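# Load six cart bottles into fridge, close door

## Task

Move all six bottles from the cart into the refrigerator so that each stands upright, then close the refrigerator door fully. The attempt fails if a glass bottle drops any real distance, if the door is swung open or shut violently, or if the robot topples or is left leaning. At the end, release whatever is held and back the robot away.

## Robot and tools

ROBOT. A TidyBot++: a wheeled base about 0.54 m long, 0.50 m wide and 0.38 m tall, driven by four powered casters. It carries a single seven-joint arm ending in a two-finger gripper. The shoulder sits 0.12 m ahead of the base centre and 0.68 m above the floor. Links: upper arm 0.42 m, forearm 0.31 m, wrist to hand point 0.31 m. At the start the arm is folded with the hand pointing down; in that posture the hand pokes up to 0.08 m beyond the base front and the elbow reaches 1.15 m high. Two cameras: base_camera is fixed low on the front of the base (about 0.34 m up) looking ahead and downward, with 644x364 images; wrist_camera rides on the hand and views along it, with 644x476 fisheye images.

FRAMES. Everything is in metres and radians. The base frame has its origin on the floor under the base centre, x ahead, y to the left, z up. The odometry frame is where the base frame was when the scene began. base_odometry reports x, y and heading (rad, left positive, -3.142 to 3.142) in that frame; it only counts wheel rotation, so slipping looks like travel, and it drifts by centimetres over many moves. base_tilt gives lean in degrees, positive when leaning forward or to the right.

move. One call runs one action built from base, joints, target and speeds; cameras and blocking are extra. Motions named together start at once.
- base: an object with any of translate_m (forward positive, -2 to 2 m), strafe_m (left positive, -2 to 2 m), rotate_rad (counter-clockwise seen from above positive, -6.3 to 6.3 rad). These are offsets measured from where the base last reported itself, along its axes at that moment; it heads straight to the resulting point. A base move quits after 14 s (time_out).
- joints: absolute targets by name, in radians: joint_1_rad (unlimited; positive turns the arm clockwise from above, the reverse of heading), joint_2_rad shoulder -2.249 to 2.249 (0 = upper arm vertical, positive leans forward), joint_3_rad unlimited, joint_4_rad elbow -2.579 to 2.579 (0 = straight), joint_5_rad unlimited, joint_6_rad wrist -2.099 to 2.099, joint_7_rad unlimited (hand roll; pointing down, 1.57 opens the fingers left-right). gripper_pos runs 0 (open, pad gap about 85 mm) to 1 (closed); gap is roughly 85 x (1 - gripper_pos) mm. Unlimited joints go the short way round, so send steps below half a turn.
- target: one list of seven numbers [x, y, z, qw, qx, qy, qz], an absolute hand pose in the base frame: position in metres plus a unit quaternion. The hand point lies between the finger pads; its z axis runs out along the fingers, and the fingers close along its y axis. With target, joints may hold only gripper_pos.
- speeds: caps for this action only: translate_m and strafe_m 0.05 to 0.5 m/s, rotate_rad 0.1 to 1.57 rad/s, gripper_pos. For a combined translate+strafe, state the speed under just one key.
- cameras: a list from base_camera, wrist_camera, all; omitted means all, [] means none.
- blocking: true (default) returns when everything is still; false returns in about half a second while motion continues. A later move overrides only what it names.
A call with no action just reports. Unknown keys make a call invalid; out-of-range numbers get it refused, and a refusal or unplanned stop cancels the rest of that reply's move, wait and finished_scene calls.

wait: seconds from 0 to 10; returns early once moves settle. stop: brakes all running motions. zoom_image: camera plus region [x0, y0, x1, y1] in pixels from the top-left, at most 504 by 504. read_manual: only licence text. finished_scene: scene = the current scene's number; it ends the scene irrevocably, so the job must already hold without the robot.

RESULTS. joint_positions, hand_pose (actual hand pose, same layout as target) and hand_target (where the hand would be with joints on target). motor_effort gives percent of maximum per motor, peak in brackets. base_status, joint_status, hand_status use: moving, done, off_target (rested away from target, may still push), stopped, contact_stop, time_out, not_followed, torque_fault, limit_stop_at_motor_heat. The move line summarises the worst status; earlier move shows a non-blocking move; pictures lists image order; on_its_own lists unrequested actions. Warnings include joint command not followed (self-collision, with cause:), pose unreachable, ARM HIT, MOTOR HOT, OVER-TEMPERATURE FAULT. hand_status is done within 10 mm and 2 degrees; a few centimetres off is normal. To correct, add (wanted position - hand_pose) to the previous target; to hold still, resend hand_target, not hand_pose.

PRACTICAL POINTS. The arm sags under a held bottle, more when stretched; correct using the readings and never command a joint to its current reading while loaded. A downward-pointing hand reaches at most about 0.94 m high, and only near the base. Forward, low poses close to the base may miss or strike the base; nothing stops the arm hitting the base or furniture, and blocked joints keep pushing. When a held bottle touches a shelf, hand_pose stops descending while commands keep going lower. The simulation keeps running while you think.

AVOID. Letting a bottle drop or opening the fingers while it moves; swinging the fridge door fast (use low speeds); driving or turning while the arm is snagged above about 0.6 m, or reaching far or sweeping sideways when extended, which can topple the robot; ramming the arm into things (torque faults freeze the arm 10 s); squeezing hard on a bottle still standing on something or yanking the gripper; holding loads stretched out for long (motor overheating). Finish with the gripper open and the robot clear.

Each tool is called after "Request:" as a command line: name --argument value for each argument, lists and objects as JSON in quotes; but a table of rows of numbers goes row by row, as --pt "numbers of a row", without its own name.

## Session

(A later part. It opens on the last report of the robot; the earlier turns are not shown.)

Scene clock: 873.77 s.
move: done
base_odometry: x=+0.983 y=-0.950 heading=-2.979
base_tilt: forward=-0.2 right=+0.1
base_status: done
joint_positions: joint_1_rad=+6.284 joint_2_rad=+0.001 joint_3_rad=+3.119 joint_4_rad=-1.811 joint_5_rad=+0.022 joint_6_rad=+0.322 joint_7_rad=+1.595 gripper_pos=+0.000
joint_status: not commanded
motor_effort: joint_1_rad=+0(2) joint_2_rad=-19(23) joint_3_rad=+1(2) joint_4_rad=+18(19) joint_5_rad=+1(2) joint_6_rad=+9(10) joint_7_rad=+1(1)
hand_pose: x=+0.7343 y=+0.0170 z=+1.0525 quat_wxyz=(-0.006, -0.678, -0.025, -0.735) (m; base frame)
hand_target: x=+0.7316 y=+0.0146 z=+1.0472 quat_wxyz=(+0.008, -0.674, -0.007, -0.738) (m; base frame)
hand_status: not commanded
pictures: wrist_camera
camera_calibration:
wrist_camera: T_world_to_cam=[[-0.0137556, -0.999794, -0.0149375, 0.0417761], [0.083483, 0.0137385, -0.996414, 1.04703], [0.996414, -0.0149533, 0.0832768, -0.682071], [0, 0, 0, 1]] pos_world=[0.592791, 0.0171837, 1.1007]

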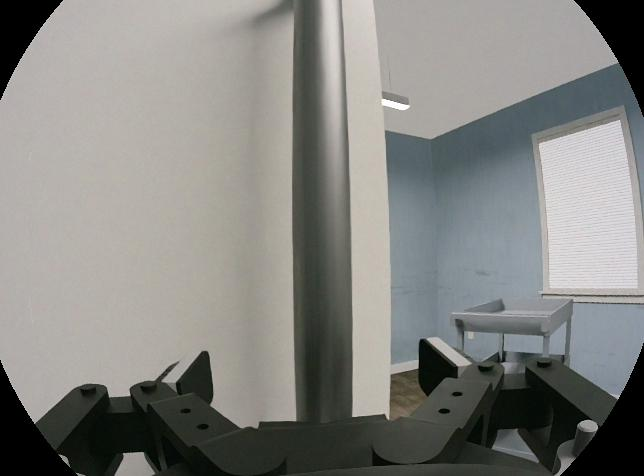

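Request:
move --base '{"translate_m":0.018}' --speeds '{"translate_m":0.1}' --cameras '[]'

Request:
move --joints '{"gripper_pos":1}' --cameras '["wrist_camera"]'

Scene clock: 884.37 s.
move: done
base_odometry: x=+0.965 y=-0.953 heading=-2.979
base_tilt: forward=-0.2 right=+0.1
base_status: done
joint_positions: joint_1_rad=+6.284 joint_2_rad=+0.003 joint_3_rad=+3.119 joint_4_rad=-1.812 joint_5_rad=+0.022 joint_6_rad=+0.322 joint_7_rad=+1.595 gripper_pos=+0.000
joint_status: not commanded
motor_effort: joint_1_rad=+0(1) joint_2_rad=-20(24) joint_3_rad=+1(2) joint_4_rad=+18(19) joint_5_rad=+1(1) joint_6_rad=+9(10) joint_7_rad=+1(1)
hand_pose: x=+0.7350 y=+0.0170 z=+1.0512 quat_wxyz=(-0.006, -0.678, -0.025, -0.734) (m; base frame)
hand_target: x=+0.7316 y=+0.0146 z=+1.0472 quat_wxyz=(+0.008, -0.674, -0.007, -0.738) (m; base frame)
hand_status: not commanded
pictures: none
No camera images: "cameras" was empty.

Scene clock: 885.47 s.
move: off_target
base_odometry: x=+0.965 y=-0.953 heading=-2.979
base_tilt: forward=-0.2 right=+0.1
base_status: not commanded
joint_positions: joint_1_rad=+6.286 joint_2_rad=+0.002 joint_3_rad=+3.122 joint_4_rad=-1.812 joint_5_rad=+0.022 joint_6_rad=+0.322 joint_7_rad=+1.593 gripper_pos=+0.755
joint_status: gripper_pos off_target (ended at +0.755, target +1.000)
motor_effort: joint_1_rad=-1(6) joint_2_rad=-19(20) joint_3_rad=-1(6) joint_4_rad=+18(19) joint_5_rad=+3(4) joint_6_rad=+9(10) joint_7_rad=+2(3)
hand_pose: x=+0.7348 y=+0.0143 z=+1.0512 quat_wxyz=(-0.007, -0.678, -0.023, -0.734) (m; base frame)
hand_target: x=+0.7316 y=+0.0146 z=+1.0472 quat_wxyz=(+0.008, -0.674, -0.007, -0.738) (m; base frame)
hand_status: not commanded
pictures: wrist_camera
camera_calibration:
wrist_camera: T_world_to_cam=[[-0.018106, -0.999681, -0.0176043, 0.045046], [0.0815877, 0.0160712, -0.996537, 1.04725], [0.996502, -0.0194796, 0.0812707, -0.680434], [0, 0, 0, 1]] pos_world=[0.593426, 0.0149464, 1.09972]

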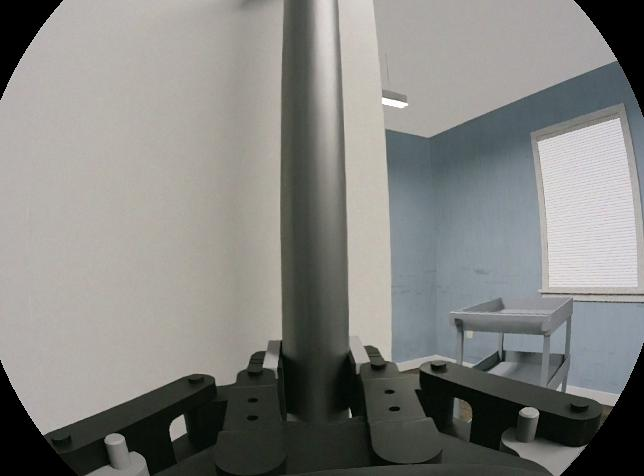

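Request:
move --base '{"translate_m":0.215,"strafe_m":-0.203,"rotate_rad":0.3}' --speeds '{"translate_m":0.18,"rotate_rad":0.18}' --cameras '["wrist_camera"]'

Request:
move --base '{"translate_m":0.215,"strafe_m":-0.203,"rotate_rad":0.3}' --speeds '{"translate_m":0.18,"rotate_rad":0.18}' --cameras '["wrist_camera"]'

Scene clock: 895.13 s.
move: done
base_odometry: x=+0.720 y=-0.787 heading=-2.678
base_tilt: forward=-0.2 right=+0.1
base_status: done
joint_positions: joint_1_rad=+6.270 joint_2_rad=-0.011 joint_3_rad=+3.106 joint_4_rad=-1.829 joint_5_rad=+0.022 joint_6_rad=+0.330 joint_7_rad=+1.593 gripper_pos=+0.755
joint_status: not commanded
motor_effort: joint_1_rad=+4(6) joint_2_rad=-21(22) joint_3_rad=+5(7) joint_4_rad=+18(22) joint_5_rad=+3(4) joint_6_rad=+10(12) joint_7_rad=+2(3)
hand_pose: x=+0.7280 y=+0.0336 z=+1.0510 quat_wxyz=(+0.005, -0.677, -0.034, -0.735) (m; base frame)
hand_target: x=+0.7316 y=+0.0146 z=+1.0472 quat_wxyz=(+0.008, -0.674, -0.007, -0.738) (m; base frame)
hand_status: not commanded
pictures: wrist_camera
camera_calibration:
wrist_camera: T_world_to_cam=[[0.0136492, -0.999757, -0.0173302, 0.0408449], [0.0844687, 0.0184227, -0.996256, 1.04478], [0.996333, 0.0121342, 0.0846996, -0.677792], [0, 0, 0, 1]] pos_world=[0.586497, 0.0298116, 1.09899]

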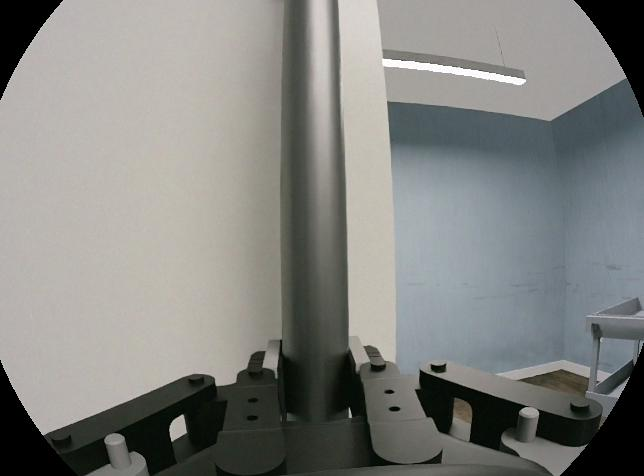

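Scene clock: 897.47 s.
move: done
base_odometry: x=+0.437 y=-0.702 heading=-2.377
base_tilt: forward=-0.2 right=+0.1
base_status: done
joint_positions: joint_1_rad=+6.253 joint_2_rad=-0.009 joint_3_rad=+3.091 joint_4_rad=-1.830 joint_5_rad=+0.022 joint_6_rad=+0.334 joint_7_rad=+1.593 gripper_pos=+0.755
joint_status: not commanded
motor_effort: joint_1_rad=+6(9) joint_2_rad=-22(23) joint_3_rad=+7(9) joint_4_rad=+16(21) joint_5_rad=+1(5) joint_6_rad=+9(11) joint_7_rad=+3(3)
hand_pose: x=+0.7271 y=+0.0533 z=+1.0506 quat_wxyz=(+0.016, -0.676, -0.045, -0.736) (m; base frame)
hand_target: x=+0.7316 y=+0.0146 z=+1.0472 quat_wxyz=(+0.008, -0.674, -0.007, -0.738) (m; base frame)
hand_status: not commanded
pictures: wrist_camera
camera_calibration:
wrist_camera: T_world_to_cam=[[0.0459393, -0.998792, -0.0174106, 0.0370849], [0.0853404, 0.0212893, -0.996124, 1.04322], [0.995292, 0.0442754, 0.0862154, -0.679639], [0, 0, 0, 1]] pos_world=[0.585707, 0.044922, 1.09842]

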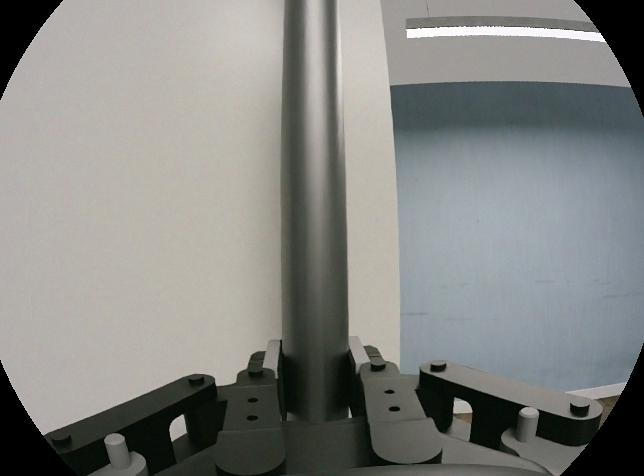

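Request:
move --base '{"translate_m":0.215,"strafe_m":-0.17,"rotate_rad":0.3}' --speeds '{"translate_m":0.18,"rotate_rad":0.18}' --cameras '[]'

Request:
move --base '{"translate_m":0.215,"strafe_m":-0.18,"rotate_rad":0.3}' --speeds '{"translate_m":0.18,"rotate_rad":0.18}' --cameras '["wrist_camera"]'

Scene clock: 907.67 s.
move: done
base_odometry: x=+0.164 y=-0.728 heading=-2.076
base_tilt: forward=-0.2 right=+0.1
base_status: done
joint_positions: joint_1_rad=+6.263 joint_2_rad=-0.007 joint_3_rad=+3.102 joint_4_rad=-1.831 joint_5_rad=+0.021 joint_6_rad=+0.337 joint_7_rad=+1.593 gripper_pos=+0.755
joint_status: not commanded
motor_effort: joint_1_rad=+6(8) joint_2_rad=-22(24) joint_3_rad=+7(9) joint_4_rad=+15(21) joint_5_rad=+2(4) joint_6_rad=+7(12) joint_7_rad=+3(4)
hand_pose: x=+0.7288 y=+0.0401 z=+1.0502 quat_wxyz=(+0.009, -0.676, -0.037, -0.736) (m; base frame)
hand_target: x=+0.7316 y=+0.0146 z=+1.0472 quat_wxyz=(+0.008, -0.674, -0.007, -0.738) (m; base frame)
hand_status: not commanded
pictures: none
No camera images: "cameras" was empty.

Scene clock: 910.13 s.
move: done
base_odometry: x=-0.098 y=-0.829 heading=-1.775
base_tilt: forward=-0.2 right=+0.1
base_status: done
joint_positions: joint_1_rad=+6.267 joint_2_rad=-0.006 joint_3_rad=+3.106 joint_4_rad=-1.832 joint_5_rad=+0.021 joint_6_rad=+0.341 joint_7_rad=+1.593 gripper_pos=+0.755
joint_status: not commanded
motor_effort: joint_1_rad=+4(10) joint_2_rad=-22(23) joint_3_rad=+4(11) joint_4_rad=+14(21) joint_5_rad=+2(5) joint_6_rad=+6(12) joint_7_rad=+3(4)
hand_pose: x=+0.7295 y=+0.0352 z=+1.0498 quat_wxyz=(+0.006, -0.675, -0.034, -0.737) (m; base frame)
hand_target: x=+0.7316 y=+0.0146 z=+1.0472 quat_wxyz=(+0.008, -0.674, -0.007, -0.738) (m; base frame)
hand_status: not commanded
pictures: wrist_camera
camera_calibration:
wrist_camera: T_world_to_cam=[[0.016325, -0.999702, -0.0181371, 0.0412408], [0.0882973, 0.0195101, -0.995903, 1.04032], [0.99596, 0.0146566, 0.0885895, -0.683081], [0, 0, 0, 1]] pos_world=[0.587791, 0.0309436, 1.09732]

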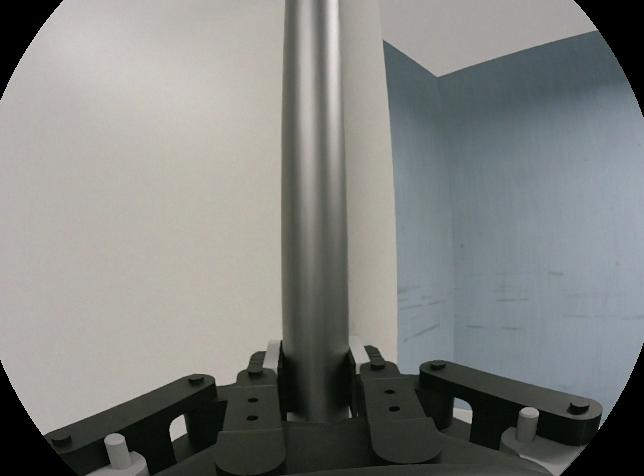

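Request:
move --base '{"translate_m":0.215,"strafe_m":-0.178,"rotate_rad":0.3}' --speeds '{"translate_m":0.18,"rotate_rad":0.18}' --cameras '[]'

Request:
move --base '{"translate_m":0.193,"strafe_m":-0.165,"rotate_rad":0.27}' --speeds '{"translate_m":0.12,"rotate_rad":0.12}' --cameras '["all"]'

Scene clock: 918.67 s.
move: done
base_odometry: x=-0.316 y=-1.004 heading=-1.475
base_tilt: forward=-0.2 right=+0.1
base_status: done
joint_positions: joint_1_rad=+6.271 joint_2_rad=-0.004 joint_3_rad=+3.111 joint_4_rad=-1.834 joint_5_rad=+0.021 joint_6_rad=+0.347 joint_7_rad=+1.593 gripper_pos=+0.755
joint_status: not commanded
motor_effort: joint_1_rad=+3(8) joint_2_rad=-23(24) joint_3_rad=+4(9) joint_4_rad=+13(21) joint_5_rad=+2(4) joint_6_rad=+6(11) joint_7_rad=+3(4)
hand_pose: x=+0.7300 y=+0.0297 z=+1.0497 quat_wxyz=(+0.003, -0.674, -0.031, -0.738) (m; base frame)
hand_target: x=+0.7316 y=+0.0146 z=+1.0472 quat_wxyz=(+0.008, -0.674, -0.007, -0.738) (m; base frame)
hand_status: not commanded
pictures: none
No camera images: "cameras" was empty.

Scene clock: 921.37 s.
move: done
base_odometry: x=-0.462 y=-1.212 heading=-1.205
base_tilt: forward=-0.2 right=+0.1
base_status: done
joint_positions: joint_1_rad=+6.272 joint_2_rad=-0.006 joint_3_rad=+3.111 joint_4_rad=-1.837 joint_5_rad=+0.021 joint_6_rad=+0.349 joint_7_rad=+1.593 gripper_pos=+0.755
joint_status: not commanded
motor_effort: joint_1_rad=+1(6) joint_2_rad=-21(24) joint_3_rad=+2(7) joint_4_rad=+13(21) joint_5_rad=+2(4) joint_6_rad=+6(12) joint_7_rad=+3(4)
hand_pose: x=+0.7291 y=+0.0292 z=+1.0496 quat_wxyz=(+0.002, -0.674, -0.031, -0.738) (m; base frame)
hand_target: x=+0.7316 y=+0.0146 z=+1.0472 quat_wxyz=(+0.008, -0.674, -0.007, -0.738) (m; base frame)
hand_status: not commanded
pictures: base_camera, wrist_camera
camera_calibration:
wrist_camera: T_world_to_cam=[[0.00681026, -0.999804, -0.0186082, 0.0427589], [0.0920159, 0.0191563, -0.995573, 1.03717], [0.995734, 0.00506785, 0.0921283, -0.685885], [0, 0, 0, 1]] pos_world=[0.587232, 0.0263582, 1.09656]

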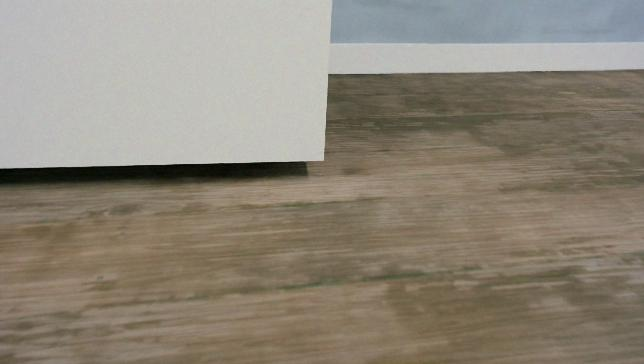

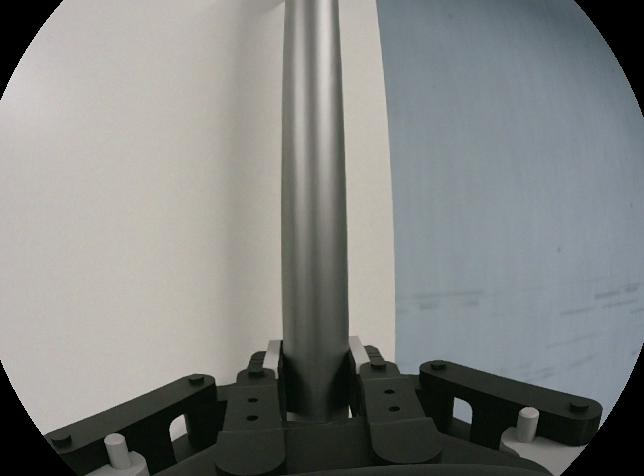

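Request:
move --base '{"translate_m":0.092,"strafe_m":-0.085,"rotate_rad":0.132}' --speeds '{"translate_m":0.07,"rotate_rad":0.1}' --cameras '["wrist_camera"]'

Request:
move --base '{"translate_m":0.025}' --speeds '{"translate_m":0.05}' --cameras '["all"]'

Scene clock: 928.33 s.
move: done
base_odometry: x=-0.508 y=-1.328 heading=-1.072
base_tilt: forward=-0.3 right=+0.1
base_status: done
joint_positions: joint_1_rad=+6.280 joint_2_rad=-0.131 joint_3_rad=+3.107 joint_4_rad=-1.952 joint_5_rad=+0.021 joint_6_rad=+0.341 joint_7_rad=+1.593 gripper_pos=+0.755
joint_status: not commanded
motor_effort: joint_1_rad=+2(6) joint_2_rad=+7(23) joint_3_rad=+4(7) joint_4_rad=+40(42) joint_5_rad=+3(5) joint_6_rad=+21(22) joint_7_rad=+3(4)
hand_pose: x=+0.6778 y=+0.0261 z=+1.0494 quat_wxyz=(-0.001, -0.673, -0.031, -0.739) (m; base frame)
hand_target: x=+0.7316 y=+0.0146 z=+1.0472 quat_wxyz=(+0.008, -0.674, -0.007, -0.738) (m; base frame)
hand_status: not commanded
pictures: wrist_camera
camera_calibration:
wrist_camera: T_world_to_cam=[[0.00219375, -0.999895, -0.0143194, 0.0386085], [0.0940597, 0.0144623, -0.995462, 1.04041], [0.995564, 0.00083692, 0.0940816, -0.636574], [0, 0, 0, 1]] pos_world=[0.535805, 0.0240906, 1.09613]

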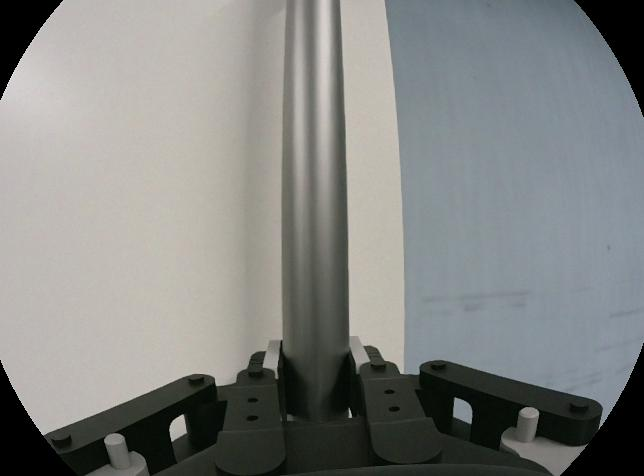

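Scene clock: 930.67 s.
move: time_out
base_odometry: x=-0.497 y=-1.347 heading=-1.076
base_tilt: forward=-0.3 right=+0.1
base_status: translate_m time_out (by the wheels' count: +0.023 of +0.025)
joint_positions: joint_1_rad=+6.282 joint_2_rad=-0.166 joint_3_rad=+3.116 joint_4_rad=-1.978 joint_5_rad=+0.021 joint_6_rad=+0.330 joint_7_rad=+1.593 gripper_pos=+0.755
joint_status: not commanded
motor_effort: joint_1_rad=+0(4) joint_2_rad=+13(19) joint_3_rad=+2(3) joint_4_rad=+37(48) joint_5_rad=+4(5) joint_6_rad=+18(25) joint_7_rad=+3(3)
hand_pose: x=+0.6642 y=+0.0193 z=+1.0489 quat_wxyz=(-0.005, -0.675, -0.027, -0.738) (m; base frame)
hand_target: x=+0.7316 y=+0.0146 z=+1.0472 quat_wxyz=(+0.008, -0.674, -0.007, -0.738) (m; base frame)
hand_status: not commanded
pictures: base_camera, wrist_camera
camera_calibration:
wrist_camera: T_world_to_cam=[[-0.00929064, -0.999853, -0.0144221, 0.0395724], [0.0912684, 0.0135147, -0.995735, 1.04346], [0.995783, -0.0105673, 0.0911294, -0.619828], [0, 0, 0, 1]] pos_world=[0.522347, 0.0189147, 1.09606]

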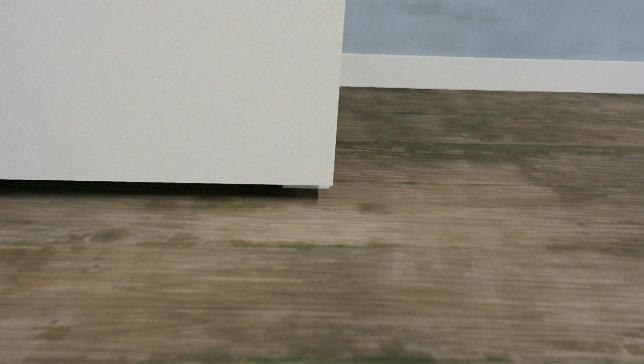

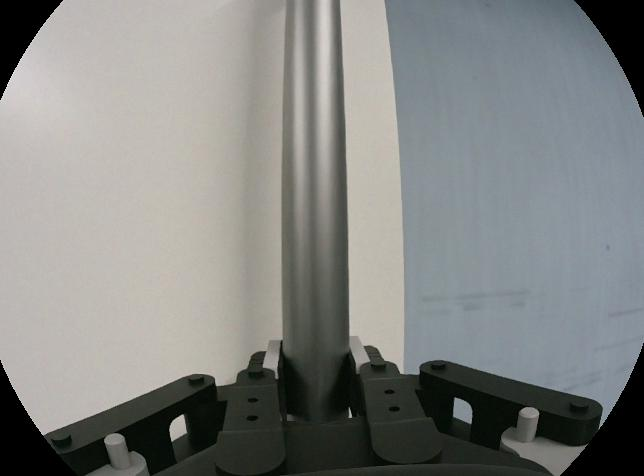

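Request:
move --base '{"translate_m":-0.06}' --speeds '{"translate_m":0.1}' --cameras '["base_camera"]'

Request:
zoom_image --camera "base_camera" --region '[240, 120, 400, 220]'

Request:
move --joints '{"gripper_pos":0}' --cameras '["base_camera"]'

Request:
move --base '{"translate_m":-0.4}' --speeds '{"translate_m":0.3}' --cameras '["all"]'

Scene clock: 939.40 s.
move: done
base_odometry: x=-0.525 y=-1.295 heading=-1.075
base_tilt: forward=-0.2 right=+0.1
base_status: done
joint_positions: joint_1_rad=+6.282 joint_2_rad=-0.022 joint_3_rad=+3.117 joint_4_rad=-1.854 joint_5_rad=+0.021 joint_6_rad=+0.351 joint_7_rad=+1.593 gripper_pos=+0.755
joint_status: not commanded
motor_effort: joint_1_rad=+2(2) joint_2_rad=-16(17) joint_3_rad=+2(3) joint_4_rad=+16(35) joint_5_rad=+1(4) joint_6_rad=+7(16) joint_7_rad=+2(3)
hand_pose: x=+0.7227 y=+0.0190 z=+1.0492 quat_wxyz=(-0.004, -0.674, -0.026, -0.738) (m; base frame)
hand_target: x=+0.7316 y=+0.0146 z=+1.0472 quat_wxyz=(+0.008, -0.674, -0.007, -0.738) (m; base frame)
hand_status: not commanded
pictures: base_camera

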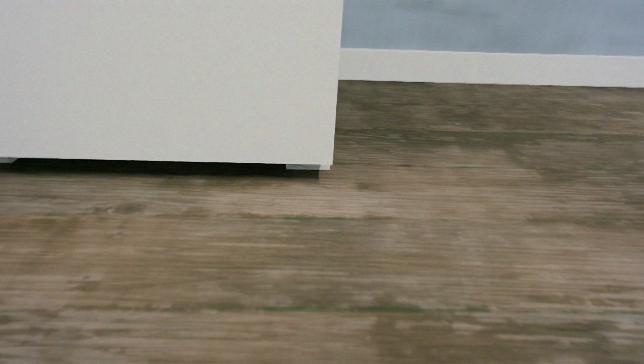

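Scaled by 3.150.

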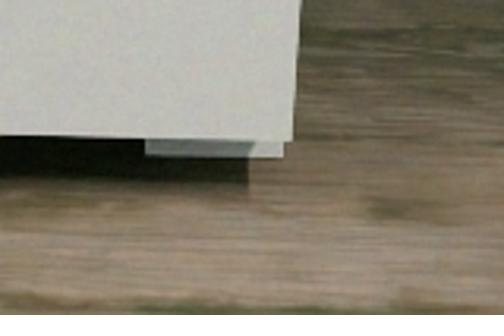

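Scene clock: 940.50 s.
move: done
base_odometry: x=-0.525 y=-1.295 heading=-1.075
base_tilt: forward=-0.2 right=+0.1
base_status: not commanded
joint_positions: joint_1_rad=+6.282 joint_2_rad=-0.017 joint_3_rad=+3.117 joint_4_rad=-1.854 joint_5_rad=+0.021 joint_6_rad=+0.351 joint_7_rad=+1.593 gripper_pos=+0.000
joint_status: all done
motor_effort: joint_1_rad=+0(2) joint_2_rad=-18(20) joint_3_rad=+0(2) joint_4_rad=+18(18) joint_5_rad=+1(2) joint_6_rad=+9(10) joint_7_rad=+0(2)
hand_pose: x=+0.7247 y=+0.0190 z=+1.0462 quat_wxyz=(-0.004, -0.676, -0.025, -0.737) (m; base frame)
hand_target: x=+0.7316 y=+0.0146 z=+1.0472 quat_wxyz=(+0.008, -0.674, -0.007, -0.738) (m; base frame)
hand_status: not commanded
pictures: base_camera

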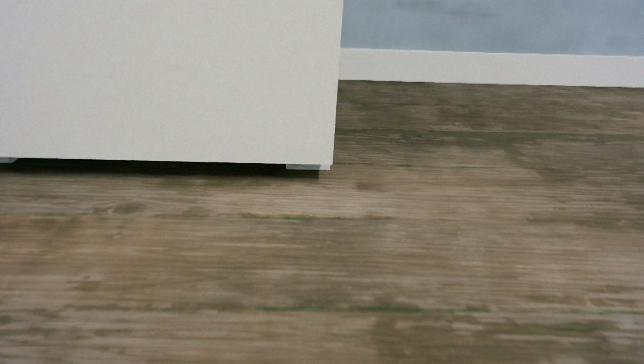

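Scene clock: 942.77 s.
move: done
base_odometry: x=-0.716 y=-0.943 heading=-1.075
base_tilt: forward=-0.2 right=+0.1
base_status: done
joint_positions: joint_1_rad=+6.282 joint_2_rad=-0.008 joint_3_rad=+3.117 joint_4_rad=-1.854 joint_5_rad=+0.021 joint_6_rad=+0.351 joint_7_rad=+1.593 gripper_pos=+0.000
joint_status: not commanded
motor_effort: joint_1_rad=+0(2) joint_2_rad=-19(23) joint_3_rad=+1(2) joint_4_rad=+18(19) joint_5_rad=+0(2) joint_6_rad=+9(10) joint_7_rad=+0(1)
hand_pose: x=+0.7278 y=+0.0189 z=+1.0410 quat_wxyz=(-0.004, -0.679, -0.025, -0.734) (m; base frame)
hand_target: x=+0.7316 y=+0.0146 z=+1.0472 quat_wxyz=(+0.008, -0.674, -0.007, -0.738) (m; base frame)
hand_status: not commanded
pictures: base_camera, wrist_camera
camera_calibration:
wrist_camera: T_world_to_cam=[[-0.0103396, -0.999782, -0.0181558, 0.0442405], [0.0794669, 0.0172778, -0.996688, 1.03926], [0.996784, -0.0117481, 0.0792709, -0.67078], [0, 0, 0, 1]] pos_world=[0.586493, 0.0183943, 1.0898]

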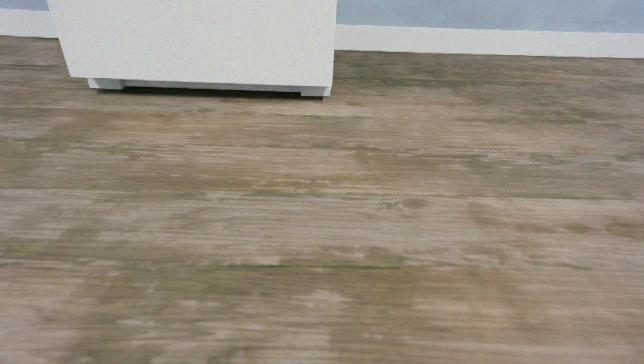

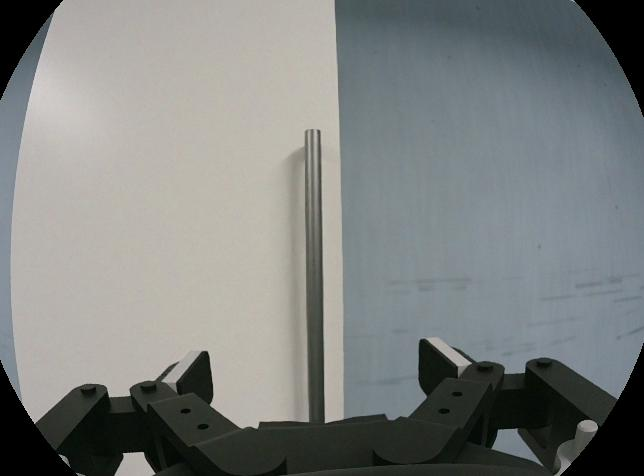

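Request:
zoom_image --camera "base_camera" --region '[40, 0, 360, 110]'

Scaled by 1.575.

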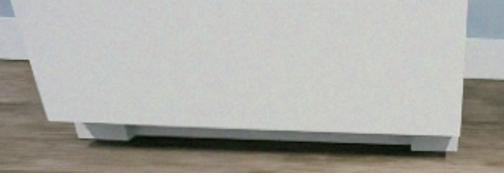

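Request:
move --base '{"strafe_m":-0.6,"rotate_rad":0.5}' --cameras '["all"]'

Request:
zoom_image --camera "wrist_camera" --region '[100, 0, 400, 300]'

Scene clock: 951.97 s.
move: done
base_odometry: x=-1.244 y=-1.228 heading=-0.575
base_tilt: forward=-0.2 right=+0.1
base_status: done
joint_positions: joint_1_rad=+6.280 joint_2_rad=-0.008 joint_3_rad=+3.118 joint_4_rad=-1.854 joint_5_rad=+0.021 joint_6_rad=+0.351 joint_7_rad=+1.593 gripper_pos=+0.000
joint_status: not commanded
motor_effort: joint_1_rad=+0(4) joint_2_rad=-19(21) joint_3_rad=+1(5) joint_4_rad=+18(18) joint_5_rad=+1(2) joint_6_rad=+9(10) joint_7_rad=+0(1)
hand_pose: x=+0.7278 y=+0.0201 z=+1.0410 quat_wxyz=(-0.003, -0.679, -0.026, -0.734) (m; base frame)
hand_target: x=+0.7316 y=+0.0146 z=+1.0472 quat_wxyz=(+0.008, -0.674, -0.007, -0.738) (m; base frame)
hand_status: not commanded
pictures: base_camera, wrist_camera
camera_calibration:
wrist_camera: T_world_to_cam=[[-0.00831328, -0.999801, -0.0181564, 0.0439998], [0.0793731, 0.01744, -0.996692, 1.03928], [0.99681, -0.00972691, 0.0792123, -0.670745], [0, 0, 0, 1]] pos_world=[0.586481, 0.0193418, 1.08977]

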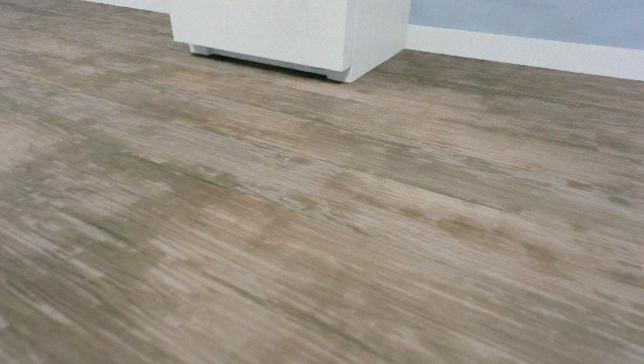

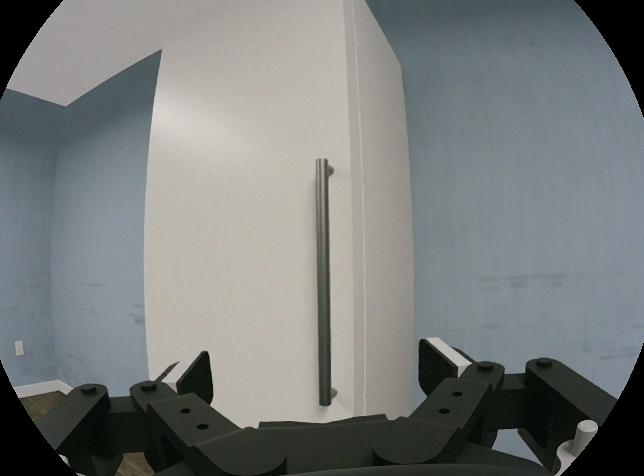

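Scaled by 1.680.

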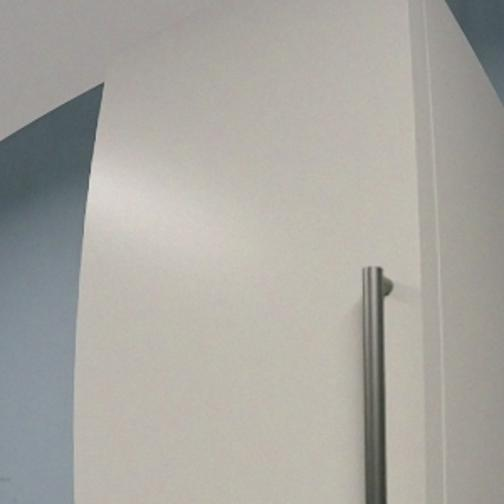

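Closed with a thin, uniform seam.

Request:
finished_scene --scene 2

The scene is finished: the task was done.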